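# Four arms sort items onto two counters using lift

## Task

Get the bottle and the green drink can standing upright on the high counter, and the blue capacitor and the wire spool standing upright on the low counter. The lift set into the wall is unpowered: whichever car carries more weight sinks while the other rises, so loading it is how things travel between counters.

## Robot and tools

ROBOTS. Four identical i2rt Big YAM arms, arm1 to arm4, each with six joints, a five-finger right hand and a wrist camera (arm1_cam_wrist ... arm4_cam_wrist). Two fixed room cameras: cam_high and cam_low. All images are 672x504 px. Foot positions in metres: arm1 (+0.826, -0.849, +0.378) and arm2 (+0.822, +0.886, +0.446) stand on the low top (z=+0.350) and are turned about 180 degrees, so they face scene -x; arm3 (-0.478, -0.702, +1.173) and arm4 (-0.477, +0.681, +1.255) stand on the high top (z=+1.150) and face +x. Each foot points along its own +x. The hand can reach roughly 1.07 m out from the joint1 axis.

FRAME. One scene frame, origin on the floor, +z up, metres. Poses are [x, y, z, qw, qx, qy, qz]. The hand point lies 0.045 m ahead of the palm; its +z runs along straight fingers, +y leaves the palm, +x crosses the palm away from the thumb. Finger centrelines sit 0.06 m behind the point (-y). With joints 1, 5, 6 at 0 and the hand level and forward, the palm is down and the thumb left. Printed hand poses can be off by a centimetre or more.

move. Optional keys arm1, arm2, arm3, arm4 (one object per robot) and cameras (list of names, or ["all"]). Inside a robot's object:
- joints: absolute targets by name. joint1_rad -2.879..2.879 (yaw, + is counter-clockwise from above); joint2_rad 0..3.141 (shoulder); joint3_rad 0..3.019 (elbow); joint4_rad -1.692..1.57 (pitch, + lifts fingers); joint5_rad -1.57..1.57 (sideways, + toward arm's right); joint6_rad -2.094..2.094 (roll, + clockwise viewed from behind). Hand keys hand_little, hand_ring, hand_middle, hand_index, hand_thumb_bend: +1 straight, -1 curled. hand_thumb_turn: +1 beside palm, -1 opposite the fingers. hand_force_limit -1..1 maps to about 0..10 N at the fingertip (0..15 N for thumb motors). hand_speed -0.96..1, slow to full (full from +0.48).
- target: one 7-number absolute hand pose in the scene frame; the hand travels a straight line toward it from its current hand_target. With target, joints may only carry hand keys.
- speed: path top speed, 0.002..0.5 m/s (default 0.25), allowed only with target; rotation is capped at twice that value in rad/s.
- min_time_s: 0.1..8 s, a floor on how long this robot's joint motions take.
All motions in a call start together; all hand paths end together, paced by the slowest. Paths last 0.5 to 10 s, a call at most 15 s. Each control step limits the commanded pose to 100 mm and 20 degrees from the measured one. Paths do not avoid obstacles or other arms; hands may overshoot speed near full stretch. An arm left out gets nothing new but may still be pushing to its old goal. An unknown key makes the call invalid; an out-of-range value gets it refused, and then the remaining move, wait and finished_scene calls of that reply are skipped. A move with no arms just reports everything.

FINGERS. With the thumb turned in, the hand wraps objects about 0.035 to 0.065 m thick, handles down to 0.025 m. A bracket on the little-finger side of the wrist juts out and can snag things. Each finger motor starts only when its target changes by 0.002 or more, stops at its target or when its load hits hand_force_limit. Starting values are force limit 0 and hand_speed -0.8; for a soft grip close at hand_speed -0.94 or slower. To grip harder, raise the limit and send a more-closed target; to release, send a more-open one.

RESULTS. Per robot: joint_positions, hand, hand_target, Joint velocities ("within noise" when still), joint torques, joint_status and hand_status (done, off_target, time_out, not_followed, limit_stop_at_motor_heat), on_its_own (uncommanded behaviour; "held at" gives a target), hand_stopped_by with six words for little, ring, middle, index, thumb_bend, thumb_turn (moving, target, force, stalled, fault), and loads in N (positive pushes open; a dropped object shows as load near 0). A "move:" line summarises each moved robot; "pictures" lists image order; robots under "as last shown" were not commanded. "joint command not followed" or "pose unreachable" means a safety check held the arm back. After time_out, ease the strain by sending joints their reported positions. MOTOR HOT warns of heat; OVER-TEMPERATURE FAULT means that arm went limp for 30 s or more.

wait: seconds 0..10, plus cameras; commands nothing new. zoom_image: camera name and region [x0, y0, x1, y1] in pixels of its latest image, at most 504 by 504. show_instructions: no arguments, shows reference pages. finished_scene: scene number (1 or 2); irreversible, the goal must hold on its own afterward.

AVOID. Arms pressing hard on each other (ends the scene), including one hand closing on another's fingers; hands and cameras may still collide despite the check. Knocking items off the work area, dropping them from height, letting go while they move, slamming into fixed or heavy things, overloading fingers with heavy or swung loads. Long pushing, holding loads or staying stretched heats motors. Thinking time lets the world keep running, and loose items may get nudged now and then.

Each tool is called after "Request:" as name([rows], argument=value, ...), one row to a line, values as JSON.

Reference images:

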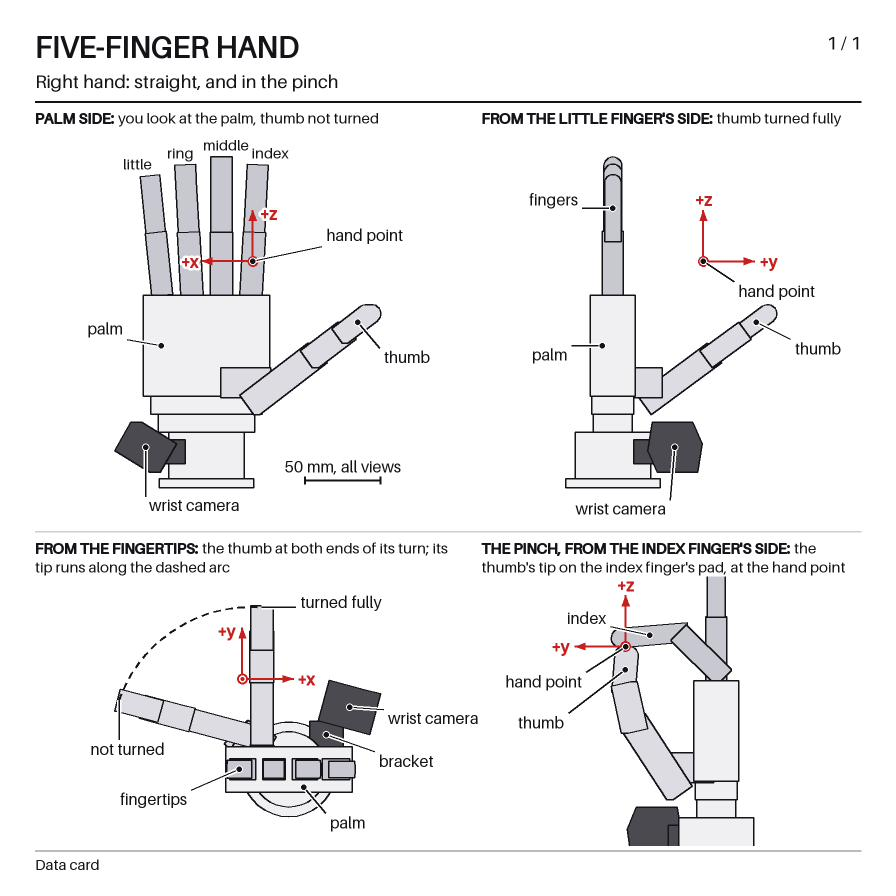

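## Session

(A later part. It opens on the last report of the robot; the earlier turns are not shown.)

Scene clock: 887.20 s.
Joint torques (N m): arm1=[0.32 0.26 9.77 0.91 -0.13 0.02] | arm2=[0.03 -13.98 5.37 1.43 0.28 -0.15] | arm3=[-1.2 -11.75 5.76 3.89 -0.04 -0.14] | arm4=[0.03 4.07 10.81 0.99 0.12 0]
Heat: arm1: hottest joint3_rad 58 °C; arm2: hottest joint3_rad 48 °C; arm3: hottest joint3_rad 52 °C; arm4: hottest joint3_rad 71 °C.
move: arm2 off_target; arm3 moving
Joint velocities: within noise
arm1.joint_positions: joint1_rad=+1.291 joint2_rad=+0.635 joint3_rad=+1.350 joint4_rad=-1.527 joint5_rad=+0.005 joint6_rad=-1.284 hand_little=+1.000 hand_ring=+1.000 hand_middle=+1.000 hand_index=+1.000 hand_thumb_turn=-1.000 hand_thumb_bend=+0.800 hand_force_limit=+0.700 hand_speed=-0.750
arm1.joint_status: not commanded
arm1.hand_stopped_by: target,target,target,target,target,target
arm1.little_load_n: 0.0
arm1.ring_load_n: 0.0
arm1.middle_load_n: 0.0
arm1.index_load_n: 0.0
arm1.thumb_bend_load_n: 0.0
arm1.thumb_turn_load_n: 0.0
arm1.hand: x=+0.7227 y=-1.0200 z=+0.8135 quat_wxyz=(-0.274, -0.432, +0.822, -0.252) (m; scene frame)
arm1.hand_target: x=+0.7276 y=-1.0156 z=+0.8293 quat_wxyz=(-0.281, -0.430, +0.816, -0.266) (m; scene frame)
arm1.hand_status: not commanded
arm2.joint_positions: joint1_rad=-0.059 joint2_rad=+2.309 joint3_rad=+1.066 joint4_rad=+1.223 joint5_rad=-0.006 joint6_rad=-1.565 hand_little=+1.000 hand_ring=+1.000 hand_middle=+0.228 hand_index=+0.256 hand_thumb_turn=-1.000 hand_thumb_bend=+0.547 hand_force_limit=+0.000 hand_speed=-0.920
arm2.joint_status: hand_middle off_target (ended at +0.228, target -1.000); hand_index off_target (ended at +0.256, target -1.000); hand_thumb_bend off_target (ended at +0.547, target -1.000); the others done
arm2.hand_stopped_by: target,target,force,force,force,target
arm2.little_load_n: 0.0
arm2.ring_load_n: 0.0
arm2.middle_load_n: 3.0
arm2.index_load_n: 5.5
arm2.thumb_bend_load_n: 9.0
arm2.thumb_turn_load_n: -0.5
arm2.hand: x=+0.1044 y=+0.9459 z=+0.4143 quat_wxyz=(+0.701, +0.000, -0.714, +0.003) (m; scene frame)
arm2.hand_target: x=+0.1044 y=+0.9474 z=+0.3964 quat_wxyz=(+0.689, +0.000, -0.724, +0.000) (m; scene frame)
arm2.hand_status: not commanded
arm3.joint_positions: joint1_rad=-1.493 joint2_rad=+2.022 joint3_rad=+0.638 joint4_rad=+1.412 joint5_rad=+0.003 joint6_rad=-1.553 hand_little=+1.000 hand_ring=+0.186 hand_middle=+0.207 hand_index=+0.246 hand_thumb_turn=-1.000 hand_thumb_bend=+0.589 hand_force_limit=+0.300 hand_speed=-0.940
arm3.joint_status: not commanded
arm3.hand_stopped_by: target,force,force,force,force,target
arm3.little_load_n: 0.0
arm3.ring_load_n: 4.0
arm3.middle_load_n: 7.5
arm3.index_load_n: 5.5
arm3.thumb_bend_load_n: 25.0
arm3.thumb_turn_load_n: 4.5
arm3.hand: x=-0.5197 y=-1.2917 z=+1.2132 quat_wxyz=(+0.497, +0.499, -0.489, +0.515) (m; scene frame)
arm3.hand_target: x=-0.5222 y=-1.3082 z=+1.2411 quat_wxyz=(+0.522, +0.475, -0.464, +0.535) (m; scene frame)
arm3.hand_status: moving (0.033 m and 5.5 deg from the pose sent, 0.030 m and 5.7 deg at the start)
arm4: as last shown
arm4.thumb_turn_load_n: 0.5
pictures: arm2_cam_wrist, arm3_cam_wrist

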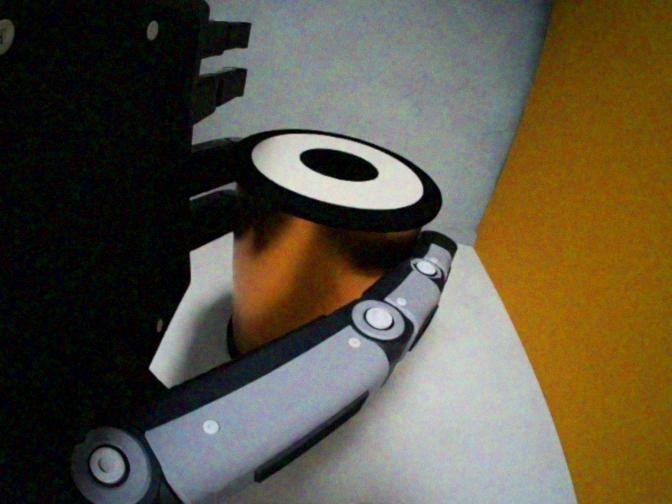

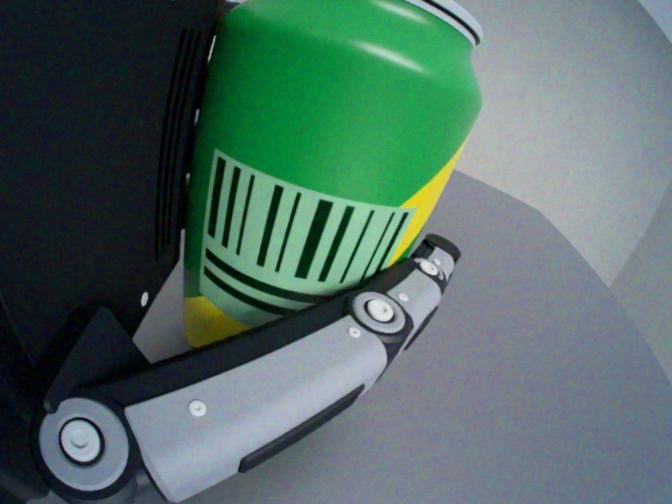

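Request:
move(arm2={"joints": {"hand_index": -0.98, "hand_middle": -0.98, "hand_thumb_bend": -0.98, "hand_force_limit": 0.6, "hand_speed": -0.95}}, arm3={"target": [-0.522, -1.31, 1.234, 0.5224, 0.4749, -0.4634, 0.5355], "speed": 0.03})

Request:
move(arm3={"target": [-0.522, -1.31, 1.227, 0.5224, 0.4749, -0.4634, 0.5355], "speed": 0.03}, cameras=["arm3_cam_wrist", "cam_high"])

Request:
zoom_image(camera="cam_high", region=[510, 180, 600, 260])

Scene clock: 892.53 s.
Joint torques (N m): arm1=[0.26 0.32 9.78 0.9 -0.13 0.02] | arm2=[0.03 -14.04 5.24 1.44 0.28 -0.15] | arm3=[-1.2 -11.4 5.44 3.67 -0.08 -0.14] | arm4=[-0.15 3.84 10.85 0.96 0.13 0.01]
Heat: arm1: hottest joint3_rad 58 °C; arm2: hottest joint3_rad 47 °C; arm3: hottest joint3_rad 51 °C; arm4: hottest joint3_rad 71 °C.
move: arm2 off_target; arm3 off_target
Joint velocities: within noise
arm1, arm4: as last shown
arm1.thumb_bend_load_n: -0.5
arm2.joint_positions: joint1_rad=-0.059 joint2_rad=+2.309 joint3_rad=+1.068 joint4_rad=+1.223 joint5_rad=-0.006 joint6_rad=-1.565 hand_little=+1.000 hand_ring=+1.000 hand_middle=+0.193 hand_index=+0.230 hand_thumb_turn=-1.000 hand_thumb_bend=+0.550 hand_force_limit=+0.600 hand_speed=-0.950
arm2.joint_status: hand_middle off_target (ended at +0.193, target -0.980); hand_index off_target (ended at +0.230, target -0.980); hand_thumb_bend off_target (ended at +0.550, target -0.980); the others done
arm2.hand_stopped_by: target,target,force,force,force,target
arm2.little_load_n: 0.0
arm2.ring_load_n: 0.0
arm2.middle_load_n: 9.0
arm2.index_load_n: 6.5
arm2.thumb_bend_load_n: 18.0
arm2.thumb_turn_load_n: 0.5
arm2.hand: x=+0.1037 y=+0.9459 z=+0.4148 quat_wxyz=(+0.701, +0.000, -0.713, +0.003) (m; scene frame)
arm2.hand_target: x=+0.1043 y=+0.9474 z=+0.3966 quat_wxyz=(+0.690, +0.000, -0.724, +0.000) (m; scene frame)
arm2.hand_status: not commanded
arm3.joint_positions: joint1_rad=-1.493 joint2_rad=+2.039 joint3_rad=+0.647 joint4_rad=+1.438 joint5_rad=+0.003 joint6_rad=-1.553 hand_little=+1.000 hand_ring=+0.186 hand_middle=+0.207 hand_index=+0.246 hand_thumb_turn=-1.000 hand_thumb_bend=+0.589 hand_force_limit=+0.300 hand_speed=-0.940
arm3.joint_status: not commanded
arm3.hand_stopped_by: target,force,force,force,force,target
arm3.little_load_n: 0.0
arm3.ring_load_n: 5.0
arm3.middle_load_n: 8.0
arm3.index_load_n: 5.0
arm3.thumb_bend_load_n: 25.0
arm3.thumb_turn_load_n: 4.0
arm3.hand: x=-0.5196 y=-1.2946 z=+1.2137 quat_wxyz=(+0.501, +0.494, -0.484, +0.520) (m; scene frame)
arm3.hand_target: x=-0.5220 y=-1.3088 z=+1.2343 quat_wxyz=(+0.522, +0.475, -0.464, +0.535) (m; scene frame)
arm3.hand_status: off_target (0.026 m and 4.4 deg from the pose sent, 0.028 m and 5.5 deg at the start)
pictures: none

Scene clock: 893.50 s.
Joint torques (N m): arm1=[0.15 0.32 9.77 0.91 -0.13 0.02] | arm2=[0.03 -14.04 5.24 1.43 0.28 -0.15] | arm3=[-1.26 -11.05 5.11 3.38 -0.08 -0.14] | arm4=[-0.26 4.13 10.88 1.02 0.12 0.03]
Heat: arm1: hottest joint3_rad 58 °C; arm2: hottest joint3_rad 47 °C; arm3: hottest joint3_rad 51 °C; arm4: hottest joint3_rad 71 °C.
move: arm3 off_target
Joint velocities: within noise
arm1, arm2, arm4: as last shown
arm1.middle_load_n: -0.5
arm1.thumb_bend_load_n: 0.0
arm3.joint_positions: joint1_rad=-1.493 joint2_rad=+2.057 joint3_rad=+0.657 joint4_rad=+1.464 joint5_rad=+0.006 joint6_rad=-1.553 hand_little=+1.000 hand_ring=+0.186 hand_middle=+0.207 hand_index=+0.246 hand_thumb_turn=-1.000 hand_thumb_bend=+0.589 hand_force_limit=+0.300 hand_speed=-0.940
arm3.joint_status: not commanded
arm3.hand_stopped_by: target,force,force,force,force,target
arm3.little_load_n: 0.0
arm3.ring_load_n: 5.5
arm3.middle_load_n: 7.5
arm3.index_load_n: 4.5
arm3.thumb_bend_load_n: 25.0
arm3.thumb_turn_load_n: 3.0
arm3.hand: x=-0.5202 y=-1.2972 z=+1.2140 quat_wxyz=(+0.506, +0.489, -0.480, +0.524) (m; scene frame)
arm3.hand_target: x=-0.5226 y=-1.3091 z=+1.2271 quat_wxyz=(+0.523, +0.474, -0.464, +0.535) (m; scene frame)
arm3.hand_status: off_target (0.018 m and 3.4 deg from the pose sent, 0.021 m and 4.4 deg at the start)
arm4.middle_load_n: -0.5
pictures: arm3_cam_wrist, cam_high

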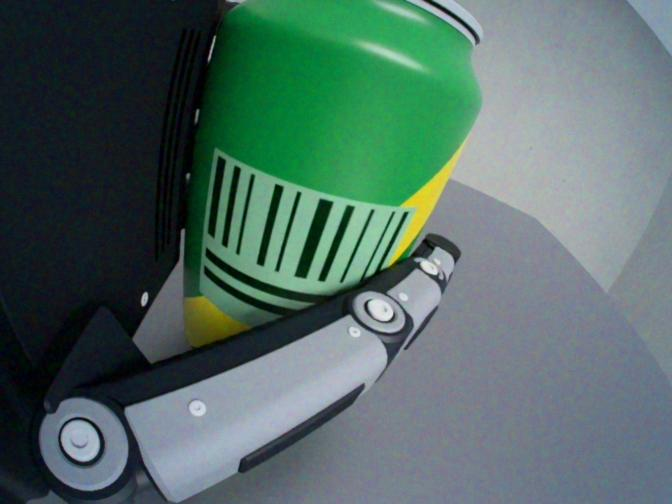

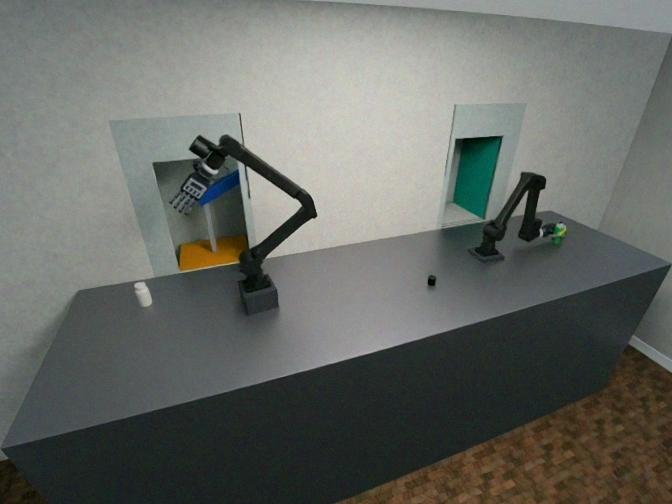

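Scaled by 5.600 from the camera's 672x504 image, which has a finer 960x720 frame.

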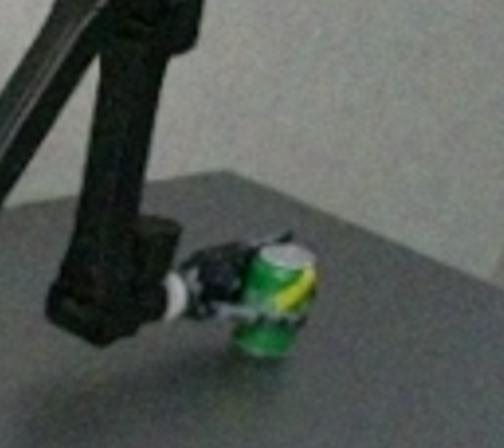

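Request:
move(arm3={"target": [-0.522, -1.305, 1.221, 0.4989, 0.5008, -0.4886, 0.5112], "speed": 0.03}, arm2={"target": [0.112, 0.9475, 0.440, -0.7014, 0.0, 0.7128, 0.0], "speed": 0.04}, cameras=["arm2_cam_wrist", "arm3_cam_wrist"])

Scene clock: 899.07 s.
Joint torques (N m): arm1=[0.26 0.32 9.77 0.9 -0.13 0.02] | arm2=[-0.03 -18.32 4.46 2.04 0.28 -0.15] | arm3=[-1.2 -13.51 3.9 1.01 -0.19 -0.11] | arm4=[-0.26 4.01 10.8 1.05 0.12 0.02]
Heat: arm1: hottest joint3_rad 58 °C; arm2: hottest joint3_rad 47 °C; arm3: hottest joint3_rad 50 °C; arm4: hottest joint3_rad 71 °C.
move: arm2 off_target; arm3 off_target
Joint velocities: within noise
arm1, arm4: as last shown
arm1.middle_load_n: 0.0
arm2.joint_positions: joint1_rad=-0.059 joint2_rad=+2.273 joint3_rad=+1.019 joint4_rad=+1.198 joint5_rad=-0.006 joint6_rad=-1.565 hand_little=+1.000 hand_ring=+1.000 hand_middle=+0.193 hand_index=+0.230 hand_thumb_turn=-1.000 hand_thumb_bend=+0.550 hand_force_limit=+0.600 hand_speed=-0.950
arm2.joint_status: not commanded
arm2.hand_stopped_by: target,target,force,force,force,target
arm2.little_load_n: 0.0
arm2.ring_load_n: 0.0
arm2.middle_load_n: 8.0
arm2.index_load_n: 6.5
arm2.thumb_bend_load_n: 18.5
arm2.thumb_turn_load_n: 1.5
arm2.hand: x=+0.1183 y=+0.9459 z=+0.4147 quat_wxyz=(+0.688, +0.000, -0.726, +0.003) (m; scene frame)
arm2.hand_target: x=+0.1121 y=+0.9475 z=+0.4395 quat_wxyz=(+0.701, +0.000, -0.713, +0.000) (m; scene frame)
arm2.hand_status: off_target (0.026 m and 2.2 deg from the pose sent, 0.027 m and 0.4 deg at the start)
arm3.joint_positions: joint1_rad=-1.493 joint2_rad=+2.020 joint3_rad=+0.657 joint4_rad=+1.377 joint5_rad=+0.003 joint6_rad=-1.556 hand_little=+1.000 hand_ring=+0.186 hand_middle=+0.207 hand_index=+0.246 hand_thumb_turn=-1.000 hand_thumb_bend=+0.589 hand_force_limit=+0.300 hand_speed=-0.940
arm3.joint_status: not commanded
arm3.hand_stopped_by: target,force,force,force,force,target
arm3.little_load_n: 0.0
arm3.ring_load_n: 5.5
arm3.middle_load_n: 8.0
arm3.index_load_n: 4.5
arm3.thumb_bend_load_n: 25.0
arm3.thumb_turn_load_n: 3.0
arm3.hand: x=-0.5196 y=-1.2988 z=+1.2118 quat_wxyz=(+0.494, +0.503, -0.491, +0.511) (m; scene frame)
arm3.hand_target: x=-0.5215 y=-1.3049 z=+1.2212 quat_wxyz=(+0.498, +0.501, -0.488, +0.512) (m; scene frame)
arm3.hand_status: off_target (0.011 m and 0.7 deg from the pose sent, 0.011 m and 2.4 deg at the start)
arm4.middle_load_n: 0.0
arm4.thumb_turn_load_n: 0.0
pictures: arm2_cam_wrist, arm3_cam_wrist

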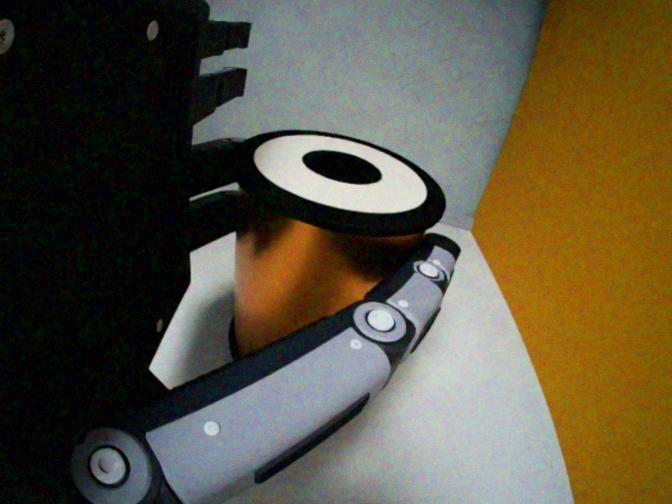

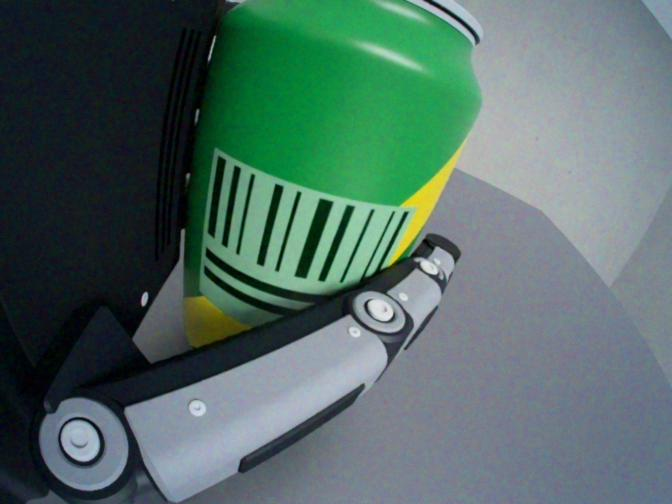

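Request:
move(arm3={"joints": {"hand_thumb_bend": 0.72, "hand_speed": -0.85}}, arm2={"target": [0.115, 0.9475, 0.470, -0.7155, 0.0, 0.6986, 0.0], "speed": 0.03}, cameras=["arm2_cam_wrist", "arm3_cam_wrist", "cam_low"])

Scene clock: 904.43 s.
Joint torques (N m): arm1=[0.32 0.32 9.77 0.91 -0.13 0.02] | arm2=[-0.03 -18.84 5.33 2.52 0.29 -0.19] | arm3=[-1.2 -13.51 3.9 1.03 -0.14 -0.11] | arm4=[-0.26 3.9 10.8 1.01 0.12 0.02]
Heat: arm1: hottest joint3_rad 58 °C; arm2: hottest joint3_rad 46 °C; arm3: hottest joint3_rad 50 °C; arm4: hottest joint3_rad 71 °C.
move: arm2 off_target; arm3 done
Joint velocities: within noise
arm1, arm4: as last shown
arm2.joint_positions: joint1_rad=-0.059 joint2_rad=+2.230 joint3_rad=+0.980 joint4_rad=+1.198 joint5_rad=-0.006 joint6_rad=-1.561 hand_little=+1.000 hand_ring=+1.000 hand_middle=+0.193 hand_index=+0.230 hand_thumb_turn=-1.000 hand_thumb_bend=+0.550 hand_force_limit=+0.600 hand_speed=-0.950
arm2.joint_status: not commanded
arm2.hand_stopped_by: target,target,force,force,force,target
arm2.little_load_n: 0.0
arm2.ring_load_n: 0.0
arm2.middle_load_n: 8.0
arm2.index_load_n: 6.5
arm2.thumb_bend_load_n: 18.5
arm2.thumb_turn_load_n: 2.0
arm2.hand: x=+0.1276 y=+0.9457 z=+0.4281 quat_wxyz=(+0.689, -0.001, -0.724, +0.005) (m; scene frame)
arm2.hand_target: x=+0.1158 y=+0.9475 z=+0.4695 quat_wxyz=(+0.716, +0.000, -0.699, +0.000) (m; scene frame)
arm2.hand_status: off_target (0.044 m and 4.3 deg from the pose sent, 0.055 m and 4.4 deg at the start)
arm3.joint_positions: joint1_rad=-1.493 joint2_rad=+2.020 joint3_rad=+0.657 joint4_rad=+1.375 joint5_rad=+0.001 joint6_rad=-1.556 hand_little=+1.000 hand_ring=+0.185 hand_middle=+0.207 hand_index=+0.245 hand_thumb_turn=-1.000 hand_thumb_bend=+0.720 hand_force_limit=+0.300 hand_speed=-0.850
arm3.joint_status: all done
arm3.hand_stopped_by: target,force,force,force,target,target
arm3.little_load_n: 0.0
arm3.ring_load_n: 0.5
arm3.middle_load_n: 0.0
arm3.index_load_n: 0.0
arm3.thumb_bend_load_n: 0.0
arm3.thumb_turn_load_n: 0.5
arm3.hand: x=-0.5193 y=-1.2988 z=+1.2114 quat_wxyz=(+0.494, +0.504, -0.491, +0.511) (m; scene frame)
arm3.hand_target: x=-0.5214 y=-1.3049 z=+1.2213 quat_wxyz=(+0.498, +0.501, -0.488, +0.512) (m; scene frame)
arm3.hand_status: not commanded
arm4.thumb_turn_load_n: 0.5
pictures: arm2_cam_wrist, arm3_cam_wrist, cam_low

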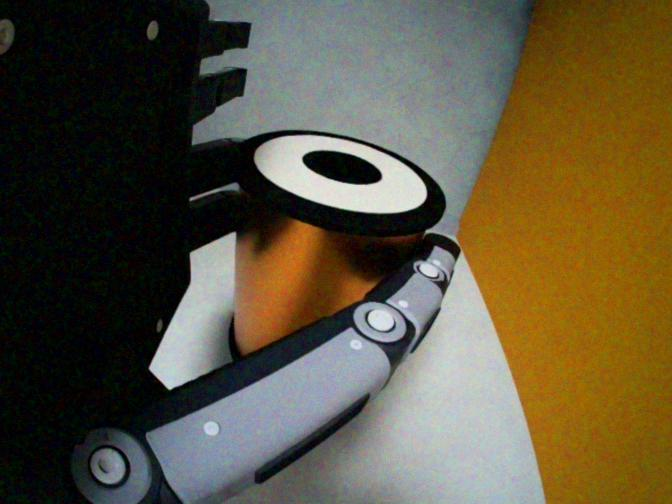

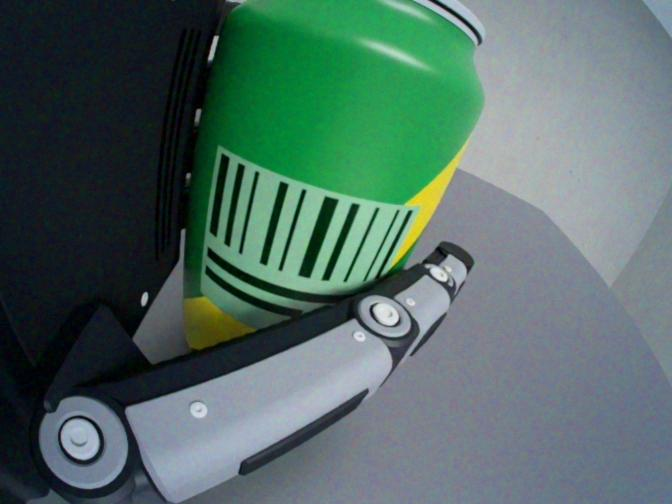

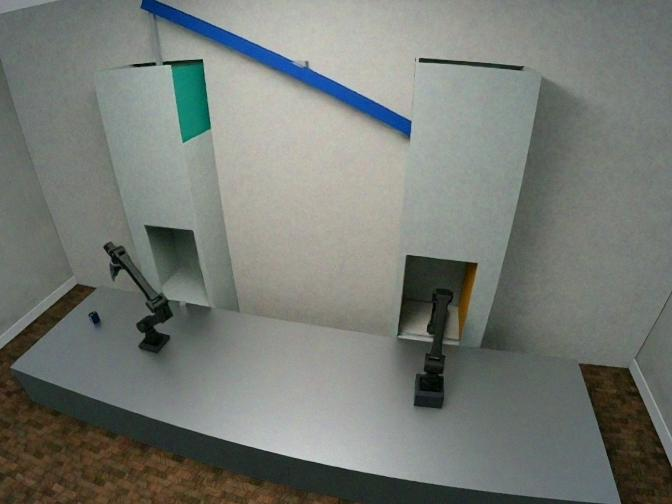

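Request:
move(arm3={"joints": {"hand_index": 1, "hand_middle": 1, "hand_ring": 1, "hand_thumb_bend": 1, "hand_speed": -0.7}}, arm2={"target": [0.135, 0.9475, 0.505, -0.7224, 0.0, 0.6915, 0.0], "speed": 0.04})

Request:
move(arm3={"target": [-0.524, -1.18, 1.225, 0.4989, 0.5008, -0.4886, 0.5112], "speed": 0.08}, cameras=["arm2_cam_wrist", "arm3_cam_wrist", "cam_low"])

Request:
zoom_image(camera="cam_low", region=[390, 250, 490, 350])

Scene clock: 911.43 s.
Joint torques (N m): arm1=[0.26 0.38 9.77 0.91 -0.13 0.02] | arm2=[0.03 -18.02 5.55 2.37 0.27 -0.2] | arm3=[-1.2 -13.51 3.9 1.03 -0.14 -0.1] | arm4=[-0.09 3.9 10.81 1.05 0.12 0]
Heat: arm1: hottest joint3_rad 58 °C; arm2: hottest joint3_rad 46 °C; arm3: hottest joint3_rad 49 °C; arm4: hottest joint3_rad 71 °C.
move: arm2 off_target; arm3 done
Joint velocities: within noise
arm1, arm4: as last shown
arm1.thumb_turn_load_n: 0.5
arm2.joint_positions: joint1_rad=-0.059 joint2_rad=+2.129 joint3_rad=+0.901 joint4_rad=+1.198 joint5_rad=-0.006 joint6_rad=-1.561 hand_little=+1.000 hand_ring=+1.000 hand_middle=+0.193 hand_index=+0.230 hand_thumb_turn=-1.000 hand_thumb_bend=+0.550 hand_force_limit=+0.600 hand_speed=-0.950
arm2.joint_status: not commanded
arm2.hand_stopped_by: target,target,force,force,force,target
arm2.little_load_n: 0.0
arm2.ring_load_n: 0.0
arm2.middle_load_n: 7.5
arm2.index_load_n: 6.5
arm2.thumb_bend_load_n: 18.5
arm2.thumb_turn_load_n: 2.0
arm2.hand: x=+0.1461 y=+0.9456 z=+0.4644 quat_wxyz=(+0.697, -0.001, -0.717, +0.005) (m; scene frame)
arm2.hand_target: x=+0.1357 y=+0.9475 z=+0.5046 quat_wxyz=(+0.722, +0.000, -0.691, +0.000) (m; scene frame)
arm2.hand_status: off_target (0.042 m and 4.1 deg from the pose sent, 0.077 m and 5.4 deg at the start)
arm3.joint_positions: joint1_rad=-1.493 joint2_rad=+2.020 joint3_rad=+0.657 joint4_rad=+1.375 joint5_rad=+0.001 joint6_rad=-1.556 hand_little=+1.000 hand_ring=+1.000 hand_middle=+1.000 hand_index=+1.000 hand_thumb_turn=-1.000 hand_thumb_bend=+1.000 hand_force_limit=+0.300 hand_speed=-0.700
arm3.joint_status: all done
arm3.hand_stopped_by: target,target,target,target,target,target
arm3.little_load_n: 0.0
arm3.ring_load_n: 0.0
arm3.middle_load_n: 0.0
arm3.index_load_n: 0.0
arm3.thumb_bend_load_n: 0.0
arm3.thumb_turn_load_n: 0.5
arm3.hand: x=-0.5193 y=-1.2988 z=+1.2114 quat_wxyz=(+0.494, +0.504, -0.491, +0.511) (m; scene frame)
arm3.hand_target: x=-0.5214 y=-1.3049 z=+1.2213 quat_wxyz=(+0.498, +0.501, -0.488, +0.512) (m; scene frame)
arm3.hand_status: not commanded
arm4.thumb_turn_load_n: 0.0
pictures: none

Scene clock: 913.57 s.
Joint torques (N m): arm1=[0.26 0.32 9.8 0.92 -0.12 0.02] | arm2=[0.03 -18.02 5.63 2.39 0.27 -0.2] | arm3=[-0.73 -10.23 0.96 2.76 -0.03 -0.07] | arm4=[-0.09 4.19 10.76 1.02 0.13 -0.01]
Heat: arm1: hottest joint3_rad 58 °C; arm2: hottest joint3_rad 46 °C; arm3: hottest joint3_rad 48 °C; arm4: hottest joint3_rad 71 °C.
move: arm3 off_target
Joint velocities: within noise
arm1, arm2, arm4: as last shown
arm1.thumb_turn_load_n: 0.0
arm2.middle_load_n: 8.0
arm2.index_load_n: 6.0
arm3.joint_positions: joint1_rad=-1.493 joint2_rad=+1.919 joint3_rad=+0.336 joint4_rad=+1.547 joint5_rad=+0.007 joint6_rad=-1.556 hand_little=+1.000 hand_ring=+1.000 hand_middle=+1.000 hand_index=+1.000 hand_thumb_turn=-1.000 hand_thumb_bend=+1.000 hand_force_limit=+0.300 hand_speed=-0.700
arm3.joint_status: not commanded
arm3.hand_stopped_by: target,target,target,target,target,target
arm3.little_load_n: 0.0
arm3.ring_load_n: 0.0
arm3.middle_load_n: 0.0
arm3.index_load_n: 0.0
arm3.thumb_bend_load_n: 0.0
arm3.thumb_turn_load_n: 0.0
arm3.hand: x=-0.5242 y=-1.1808 z=+1.2116 quat_wxyz=(+0.483, +0.515, -0.505, +0.497) (m; scene frame)
arm3.hand_target: x=-0.5239 y=-1.1803 z=+1.2251 quat_wxyz=(+0.493, +0.506, -0.495, +0.506) (m; scene frame)
arm3.hand_status: off_target (0.013 m and 3.4 deg from the pose sent, 0.120 m and 0.8 deg at the start; a joint's target at an end of its range on 25 of 64 steps)
pictures: arm2_cam_wrist, arm3_cam_wrist, cam_low

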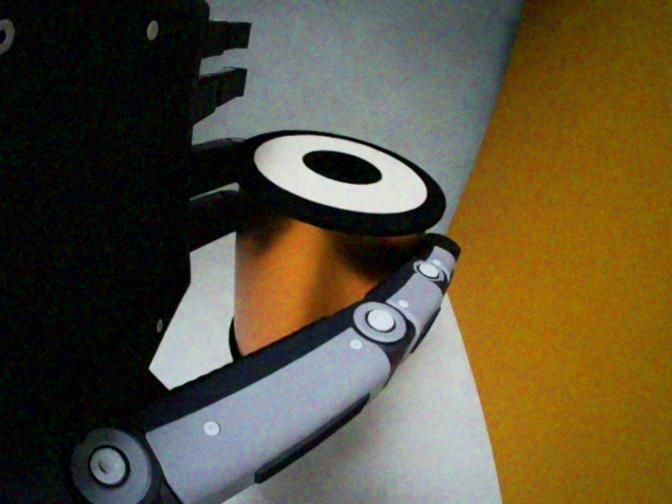

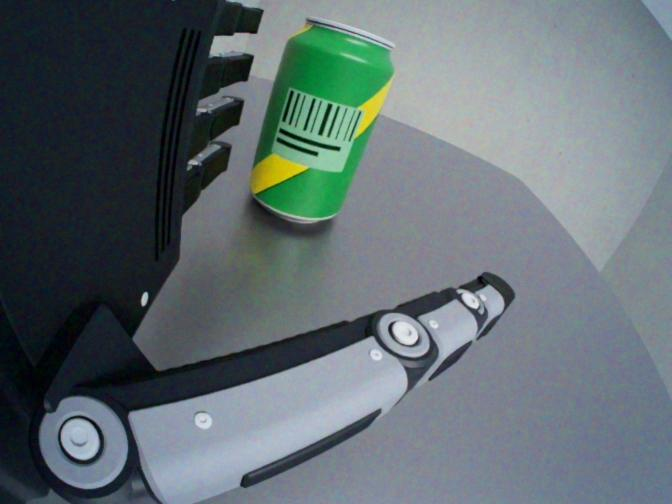

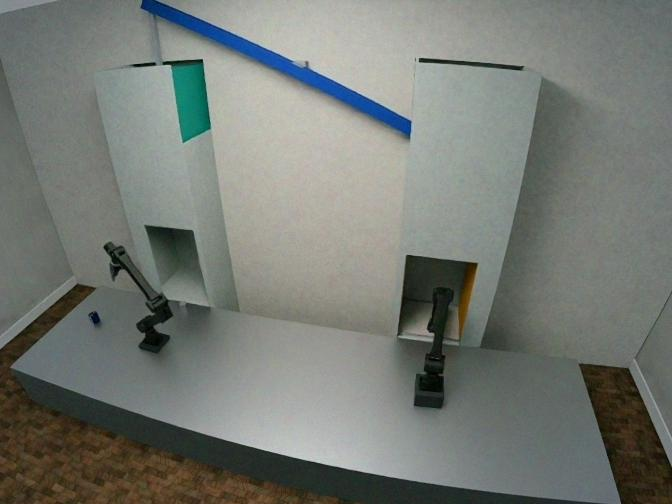

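Scaled by 5.040 from the camera's 672x504 image, which has a finer 960x720 frame.

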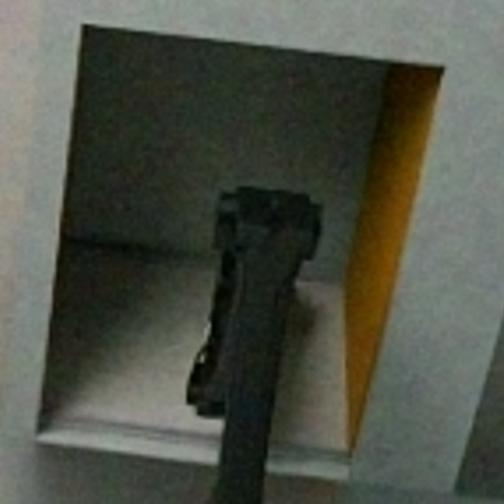

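Request:
move(arm3={"target": [-0.507, -1.07, 1.43, 0.3873, 0.6041, -0.5536, 0.4226], "speed": 0.12}, arm2={"target": [0.30, 0.938, 0.515, -0.7155, 0.0, 0.6986, 0.0], "speed": 0.08}, cameras=["arm2_cam_wrist", "arm3_cam_wrist", "cam_low"])

Scene clock: 923.27 s.
Joint torques (N m): arm1=[0.26 0.32 9.78 0.9 -0.13 0.02] | arm2=[2.08 -12.69 3.17 4.38 0.32 -0.2] | arm3=[0.03 -0.67 13.11 0.99 -0.16 -0.1] | arm4=[-0.03 3.96 10.84 0.99 0.11 0.01]
Heat: arm1: hottest joint3_rad 58 °C; arm2: hottest joint3_rad 46 °C; arm3: hottest joint3_rad 48 °C; arm4: hottest joint3_rad 71 °C.
move: arm2 off_target; arm3 off_target
Joint velocities: within noise
arm1: as last shown
arm2.joint_positions: joint1_rad=-0.040 joint2_rad=+1.918 joint3_rad=+0.432 joint4_rad=+1.395 joint5_rad=+0.020 joint6_rad=-1.561 hand_little=+1.000 hand_ring=+1.000 hand_middle=+0.193 hand_index=+0.230 hand_thumb_turn=-1.000 hand_thumb_bend=+0.550 hand_force_limit=+0.600 hand_speed=-0.950
arm2.joint_status: not commanded
arm2.hand_stopped_by: target,target,force,force,force,target
arm2.little_load_n: 0.0
arm2.ring_load_n: 0.0
arm2.middle_load_n: 8.0
arm2.index_load_n: 6.0
arm2.thumb_bend_load_n: 18.5
arm2.thumb_turn_load_n: 2.0
arm2.hand: x=+0.3113 y=+0.9410 z=+0.4743 quat_wxyz=(+0.675, -0.004, -0.738, +0.001) (m; scene frame)
arm2.hand_target: x=+0.3011 y=+0.9380 z=+0.5139 quat_wxyz=(+0.715, +0.000, -0.699, +0.000) (m; scene frame)
arm2.hand_status: off_target (0.042 m and 6.5 deg from the pose sent, 0.162 m and 3.0 deg at the start)
arm3.joint_positions: joint1_rad=-1.466 joint2_rad=+0.571 joint3_rad=+0.470 joint4_rad=-0.298 joint5_rad=-0.019 joint6_rad=-1.564 hand_little=+1.000 hand_ring=+1.000 hand_middle=+1.000 hand_index=+1.000 hand_thumb_turn=-1.000 hand_thumb_bend=+1.000 hand_force_limit=+0.300 hand_speed=-0.700
arm3.joint_status: not commanded
arm3.hand_stopped_by: target,target,target,target,target,target
arm3.little_load_n: 0.0
arm3.ring_load_n: 0.0
arm3.middle_load_n: 0.0
arm3.index_load_n: 0.0
arm3.thumb_bend_load_n: 0.0
arm3.thumb_turn_load_n: 0.5
arm3.hand: x=-0.5119 y=-1.0614 z=+1.3924 quat_wxyz=(+0.374, +0.610, -0.569, +0.405) (m; scene frame)
arm3.hand_target: x=-0.5074 y=-1.0680 z=+1.4297 quat_wxyz=(+0.388, +0.604, -0.554, +0.422) (m; scene frame)
arm3.hand_status: off_target (0.039 m and 3.2 deg from the pose sent, 0.246 m and 18.2 deg at the start)
arm4.joint_positions: joint1_rad=+1.493 joint2_rad=+0.619 joint3_rad=+1.353 joint4_rad=-1.528 joint5_rad=+0.096 joint6_rad=-1.527 hand_little=+1.000 hand_ring=+1.000 hand_middle=+1.000 hand_index=+1.000 hand_thumb_turn=-1.000 hand_thumb_bend=+1.000 hand_force_limit=+0.000 hand_speed=-0.600
arm4.joint_status: not commanded
arm4.hand_stopped_by: target,target,target,target,target,target
arm4.little_load_n: 0.0
arm4.ring_load_n: 0.0
arm4.middle_load_n: 0.0
arm4.index_load_n: 0.0
arm4.thumb_bend_load_n: 0.0
arm4.thumb_turn_load_n: 0.0
arm4.hand: x=-0.4130 y=+0.8830 z=+1.7056 quat_wxyz=(-0.243, +0.667, +0.642, +0.290) (m; scene frame)
arm4.hand_target: x=-0.4154 y=+0.8819 z=+1.7218 quat_wxyz=(-0.255, +0.666, +0.636, +0.294) (m; scene frame)
arm4.hand_status: not commanded
pictures: arm2_cam_wrist, arm3_cam_wrist, cam_low

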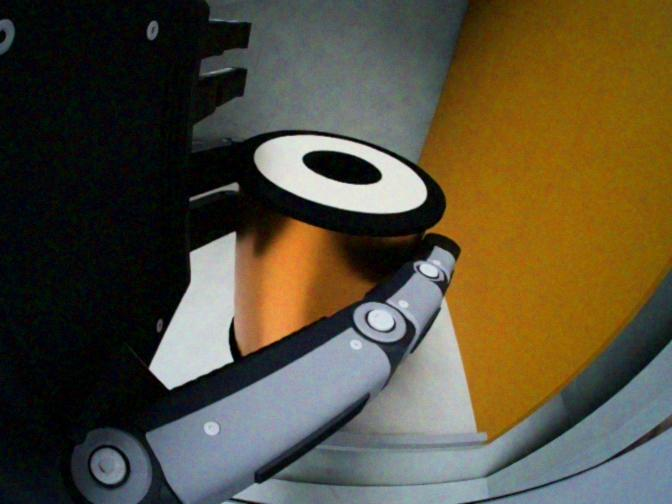

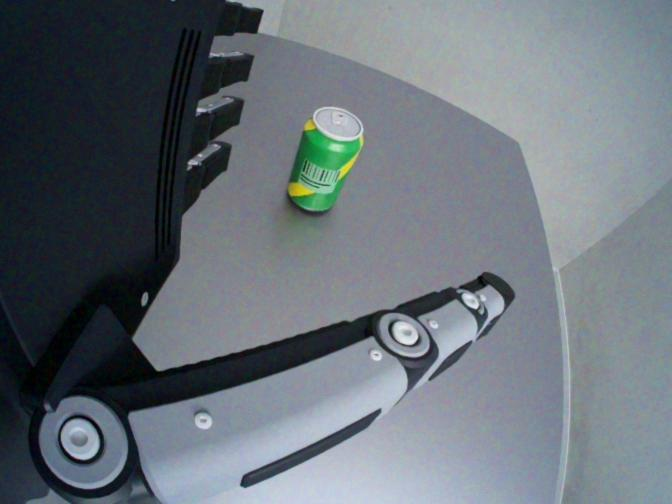

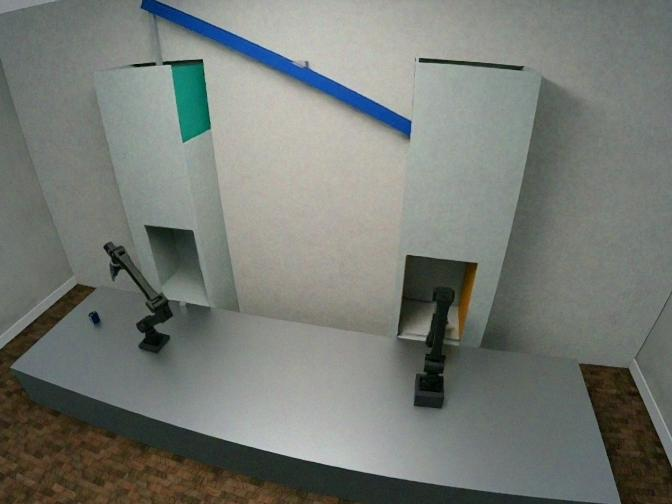

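Request:
move(arm3={"joints": {"joint2_rad": 0.634, "joint3_rad": 1.45, "joint4_rad": -1.54, "joint5_rad": 0.0}, "min_time_s": 3}, arm2={"target": [0.468, 0.905, 0.70, -0.6707, -0.0194, 0.7413, -0.0176], "speed": 0.1})

Request:
move(arm2={"joints": {"joint1_rad": 1.08}, "min_time_s": 4}, cameras=["arm2_cam_wrist", "cam_low", "cam_high"])

Scene clock: 931.03 s.
Joint torques (N m): arm1=[0.32 0.32 9.76 0.91 -0.13 0.02] | arm2=[0.97 -1.61 16.92 2.15 0.41 -0.18] | arm3=[0.09 3.55 9.89 0.72 -0.01 -0.09] | arm4=[0.21 4.01 10.8 1.02 0.13 -0.01]
Heat: arm1: hottest joint3_rad 58 °C; arm2: hottest joint3_rad 47 °C; arm3: hottest joint3_rad 50 °C; arm4: hottest joint3_rad 71 °C.
move: arm2 off_target; arm3 done
Joint velocities: within noise
arm1.joint_positions: joint1_rad=+1.291 joint2_rad=+0.635 joint3_rad=+1.350 joint4_rad=-1.527 joint5_rad=+0.005 joint6_rad=-1.284 hand_little=+1.000 hand_ring=+1.000 hand_middle=+1.000 hand_index=+1.000 hand_thumb_turn=-1.000 hand_thumb_bend=+0.800 hand_force_limit=+0.700 hand_speed=-0.750
arm1.joint_status: not commanded
arm1.hand_stopped_by: target,target,target,target,target,target
arm1.little_load_n: 0.0
arm1.ring_load_n: 0.0
arm1.middle_load_n: 0.0
arm1.index_load_n: 0.0
arm1.thumb_bend_load_n: 0.0
arm1.thumb_turn_load_n: 0.5
arm1.hand: x=+0.7227 y=-1.0200 z=+0.8135 quat_wxyz=(-0.274, -0.432, +0.822, -0.252) (m; scene frame)
arm1.hand_target: x=+0.7276 y=-1.0156 z=+0.8293 quat_wxyz=(-0.281, -0.430, +0.816, -0.266) (m; scene frame)
arm1.hand_status: not commanded
arm2.joint_positions: joint1_rad=+0.123 joint2_rad=+0.454 joint3_rad=+0.229 joint4_rad=-0.006 joint5_rad=+0.130 joint6_rad=-1.548 hand_little=+1.000 hand_ring=+1.000 hand_middle=+0.193 hand_index=+0.230 hand_thumb_turn=-1.000 hand_thumb_bend=+0.550 hand_force_limit=+0.600 hand_speed=-0.950
arm2.joint_status: not commanded
arm2.hand_stopped_by: target,target,force,force,force,target
arm2.little_load_n: 0.0
arm2.ring_load_n: 0.0
arm2.middle_load_n: 8.0
arm2.index_load_n: 6.5
arm2.thumb_bend_load_n: 18.5
arm2.thumb_turn_load_n: 2.0
arm2.hand: x=+0.4844 y=+0.9096 z=+0.6289 quat_wxyz=(+0.622, +0.022, -0.782, +0.011) (m; scene frame)
arm2.hand_target: x=+0.4738 y=+0.9063 z=+0.6987 quat_wxyz=(+0.671, +0.019, -0.741, +0.017) (m; scene frame)
arm2.hand_status: off_target (0.073 m and 7.3 deg from the pose sent, 0.277 m and 3.3 deg at the start)
arm3.joint_positions: joint1_rad=-1.466 joint2_rad=+0.621 joint3_rad=+1.404 joint4_rad=-1.522 joint5_rad=-0.002 joint6_rad=-1.564 hand_little=+1.000 hand_ring=+1.000 hand_middle=+1.000 hand_index=+1.000 hand_thumb_turn=-1.000 hand_thumb_bend=+1.000 hand_force_limit=+0.300 hand_speed=-0.700
arm3.joint_status: all done
arm3.hand_stopped_by: target,target,target,target,target,target
arm3.little_load_n: 0.0
arm3.ring_load_n: 0.0
arm3.middle_load_n: 0.0
arm3.index_load_n: 0.0
arm3.thumb_bend_load_n: 0.0
arm3.thumb_turn_load_n: 0.0
arm3.hand: x=-0.5215 y=-0.9077 z=+1.6441 quat_wxyz=(+0.278, +0.665, -0.629, +0.291) (m; scene frame)
arm3.hand_target: x=-0.5200 y=-0.9062 z=+1.6596 quat_wxyz=(+0.283, +0.667, -0.622, +0.297) (m; scene frame)
arm3.hand_status: not commanded
arm4: as last shown
pictures: none

Scene clock: 935.47 s.
Joint torques (N m): arm1=[0.26 0.32 9.78 0.92 -0.13 0.02] | arm2=[0.73 -1.38 16.9 2.32 0.37 -0.19] | arm3=[0.03 3.6 9.89 0.68 -0.01 -0.09] | arm4=[0.21 3.84 10.71 1.01 0.13 0.01]
Heat: arm1: hottest joint3_rad 58 °C; arm2: hottest joint3_rad 52 °C; arm3: hottest joint3_rad 50 °C; arm4: hottest joint3_rad 71 °C.
move: arm2 done
Joint velocities: within noise
arm1, arm3, arm4: as last shown
arm1.thumb_turn_load_n: 0.0
arm2.joint_positions: joint1_rad=+1.074 joint2_rad=+0.453 joint3_rad=+0.229 joint4_rad=-0.006 joint5_rad=+0.132 joint6_rad=-1.548 hand_little=+1.000 hand_ring=+1.000 hand_middle=+0.193 hand_index=+0.230 hand_thumb_turn=-1.000 hand_thumb_bend=+0.550 hand_force_limit=+0.600 hand_speed=-0.950
arm2.joint_status: all done
arm2.hand_stopped_by: target,target,force,force,force,target
arm2.little_load_n: 0.0
arm2.ring_load_n: 0.0
arm2.middle_load_n: 8.0
arm2.index_load_n: 6.5
arm2.thumb_bend_load_n: 18.0
arm2.thumb_turn_load_n: 2.5
arm2.hand: x=+0.6061 y=+0.6244 z=+0.6284 quat_wxyz=(+0.548, +0.378, -0.686, +0.294) (m; scene frame)
arm2.hand_target: x=+0.6022 y=+0.6138 z=+0.6982 quat_wxyz=(+0.589, +0.356, -0.651, +0.321) (m; scene frame)
arm2.hand_status: not commanded
arm4.thumb_bend_load_n: -0.5
pictures: arm2_cam_wrist, cam_high, cam_low

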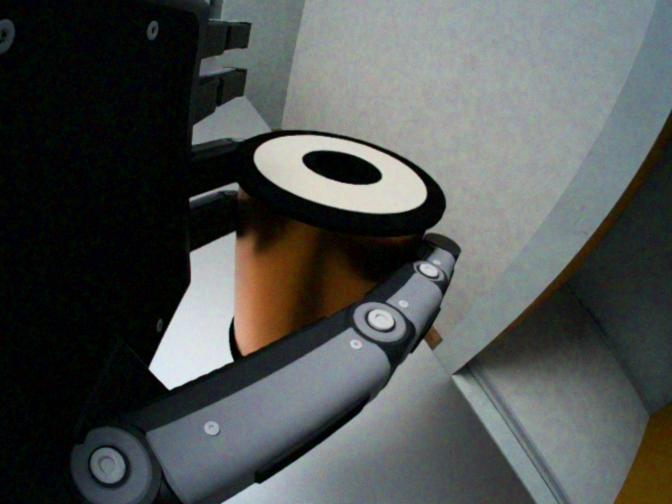

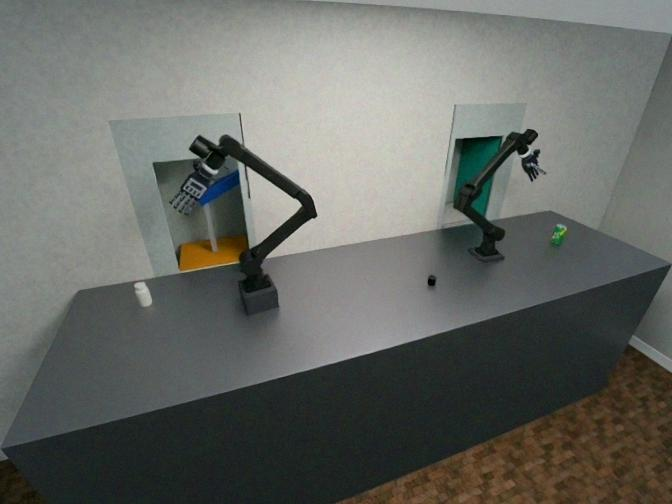

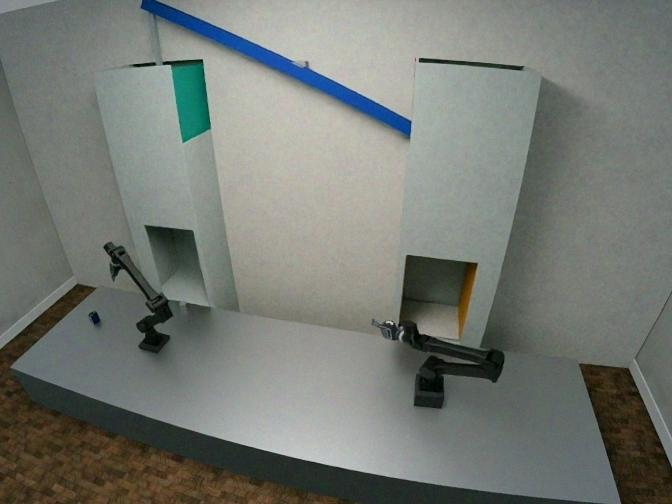

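Request:
move(arm2={"target": [0.545, 0.295, 0.54, -0.6020, -0.3891, 0.5557, -0.4215], "speed": 0.1}, cameras=["arm2_cam_wrist", "cam_low"])

Scene clock: 952.97 s.
Joint torques (N m): arm1=[0.26 0.32 9.78 0.91 -0.13 0.02] | arm2=[0.62 -13.22 8.44 4.42 0 -0.37] | arm3=[0.09 3.6 9.89 0.69 -0.01 -0.09] | arm4=[-0.03 3.9 10.69 0.99 0.13 0.01]
Heat: arm1: hottest joint3_rad 58 °C; arm2: hottest joint3_rad 65 °C; arm3: hottest joint3_rad 53 °C; arm4: hottest joint3_rad 71 °C.
move: arm2 off_target
Joint velocities: within noise
arm1, arm3, arm4: as last shown
arm2.joint_positions: joint1_rad=+1.164 joint2_rad=+1.965 joint3_rad=+0.732 joint4_rad=+1.183 joint5_rad=+0.009 joint6_rad=-1.544 hand_little=+1.000 hand_ring=+1.000 hand_middle=+0.193 hand_index=+0.230 hand_thumb_turn=-1.000 hand_thumb_bend=+0.550 hand_force_limit=+0.600 hand_speed=-0.950
arm2.joint_status: not commanded
arm2.hand_stopped_by: target,target,force,force,force,target
arm2.little_load_n: 0.0
arm2.ring_load_n: 0.0
arm2.middle_load_n: 7.5
arm2.index_load_n: 6.5
arm2.thumb_bend_load_n: 18.5
arm2.thumb_turn_load_n: 2.0
arm2.hand: x=+0.5513 y=+0.3217 z=+0.4937 quat_wxyz=(+0.561, +0.406, -0.601, +0.399) (m; scene frame)
arm2.hand_target: x=+0.5465 y=+0.2983 z=+0.5402 quat_wxyz=(+0.601, +0.390, -0.556, +0.421) (m; scene frame)
arm2.hand_status: off_target (0.054 m and 7.6 deg from the pose sent, 0.347 m and 21.9 deg at the start)
arm4.thumb_bend_load_n: 0.0
arm4.thumb_turn_load_n: 0.5
pictures: arm2_cam_wrist, cam_low

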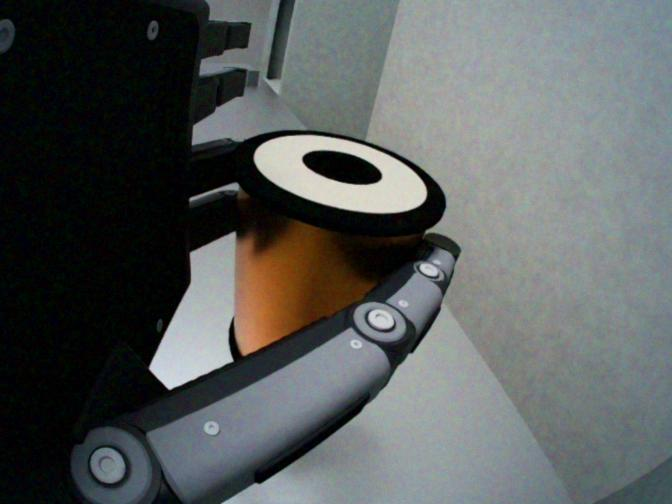

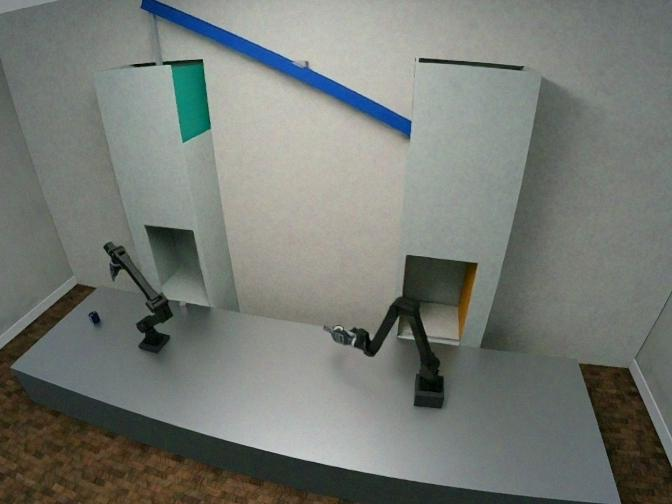

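Request:
move(arm2={"target": [0.545, 0.293, 0.475, -0.6102, -0.3827, 0.5466, -0.4273], "speed": 0.06})

Request:
move(arm2={"target": [0.545, 0.293, 0.461, -0.6102, -0.3827, 0.5466, -0.4273], "speed": 0.03}, cameras=["arm2_cam_wrist", "cam_low"])

Request:
zoom_image(camera="cam_low", region=[300, 290, 420, 380])

Scene clock: 959.43 s.
Joint torques (N m): arm1=[0.32 0.38 9.77 0.91 -0.13 0.02] | arm2=[0.79 -14.39 6.27 4.4 0.08 -0.37] | arm3=[0.09 3.6 9.91 0.68 -0.01 -0.09] | arm4=[-0.03 4.01 10.8 1.02 0.11 -0.01]
Heat: arm1: hottest joint3_rad 58 °C; arm2: hottest joint3_rad 62 °C; arm3: hottest joint3_rad 53 °C; arm4: hottest joint3_rad 71 °C.
move: arm2 off_target
Joint velocities: within noise
arm1, arm3, arm4: as last shown
arm2.joint_positions: joint1_rad=+1.164 joint2_rad=+2.188 joint3_rad=+0.789 joint4_rad=+1.389 joint5_rad=+0.009 joint6_rad=-1.544 hand_little=+1.000 hand_ring=+1.000 hand_middle=+0.193 hand_index=+0.230 hand_thumb_turn=-1.000 hand_thumb_bend=+0.550 hand_force_limit=+0.600 hand_speed=-0.950
arm2.joint_status: not commanded
arm2.hand_stopped_by: target,target,force,force,force,target
arm2.little_load_n: 0.0
arm2.ring_load_n: -0.5
arm2.middle_load_n: 8.0
arm2.index_load_n: 6.0
arm2.thumb_bend_load_n: 18.5
arm2.thumb_turn_load_n: 2.0
arm2.hand: x=+0.5489 y=+0.3155 z=+0.4343 quat_wxyz=(+0.573, +0.398, -0.589, +0.408) (m; scene frame)
arm2.hand_target: x=+0.5460 y=+0.2954 z=+0.4750 quat_wxyz=(+0.610, +0.383, -0.547, +0.427) (m; scene frame)
arm2.hand_status: off_target (0.047 m and 7.1 deg from the pose sent, 0.035 m and 9.3 deg at the start)
arm3.little_load_n: -0.5
arm3.thumb_turn_load_n: 0.5
arm4.thumb_turn_load_n: 0.0
pictures: none

Scene clock: 960.60 s.
Joint torques (N m): arm1=[0.21 0.38 9.77 0.91 -0.13 0.02] | arm2=[0.73 -14.45 6.09 4.41 0.09 -0.37] | arm3=[0.09 3.6 9.91 0.69 -0.01 -0.09] | arm4=[-0.15 4.01 10.81 1.02 0.12 0.03]
Heat: arm1: hottest joint3_rad 58 °C; arm2: hottest joint3_rad 61 °C; arm3: hottest joint3_rad 53 °C; arm4: hottest joint3_rad 71 °C.
move: arm2 off_target
Joint velocities: within noise
arm1, arm3, arm4: as last shown
arm2.joint_positions: joint1_rad=+1.164 joint2_rad=+2.229 joint3_rad=+0.801 joint4_rad=+1.418 joint5_rad=+0.009 joint6_rad=-1.544 hand_little=+1.000 hand_ring=+1.000 hand_middle=+0.193 hand_index=+0.230 hand_thumb_turn=-1.000 hand_thumb_bend=+0.550 hand_force_limit=+0.600 hand_speed=-0.950
arm2.joint_status: not commanded
arm2.hand_stopped_by: target,target,force,force,force,target
arm2.little_load_n: 0.0
arm2.ring_load_n: 0.0
arm2.middle_load_n: 8.0
arm2.index_load_n: 6.0
arm2.thumb_bend_load_n: 18.5
arm2.thumb_turn_load_n: 2.0
arm2.hand: x=+0.5490 y=+0.3157 z=+0.4212 quat_wxyz=(+0.573, +0.398, -0.589, +0.408) (m; scene frame)
arm2.hand_target: x=+0.5459 y=+0.2953 z=+0.4611 quat_wxyz=(+0.610, +0.383, -0.547, +0.427) (m; scene frame)
arm2.hand_status: off_target (0.046 m and 7.1 deg from the pose sent, 0.035 m and 7.1 deg at the start)
arm3.little_load_n: 0.0
arm3.thumb_turn_load_n: 0.0
pictures: arm2_cam_wrist, cam_low

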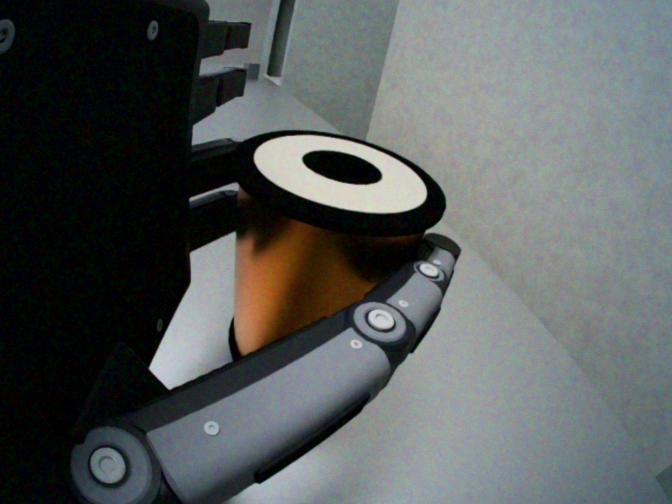

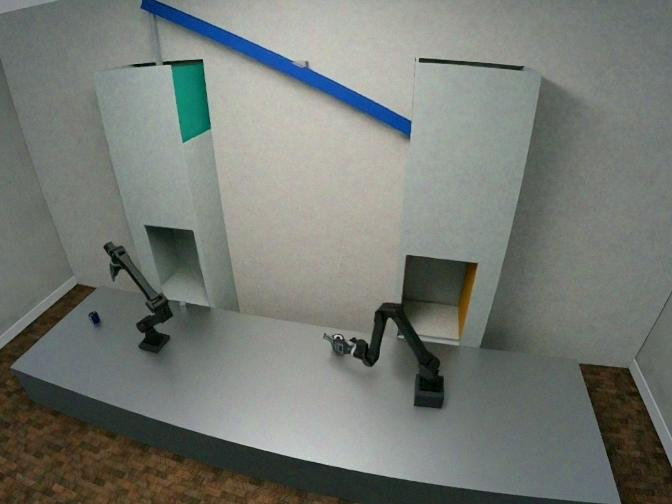

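Scaled by 4.200 from the camera's 672x504 image, which has a finer 960x720 frame.

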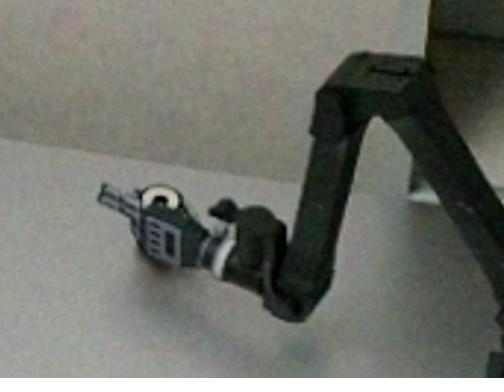

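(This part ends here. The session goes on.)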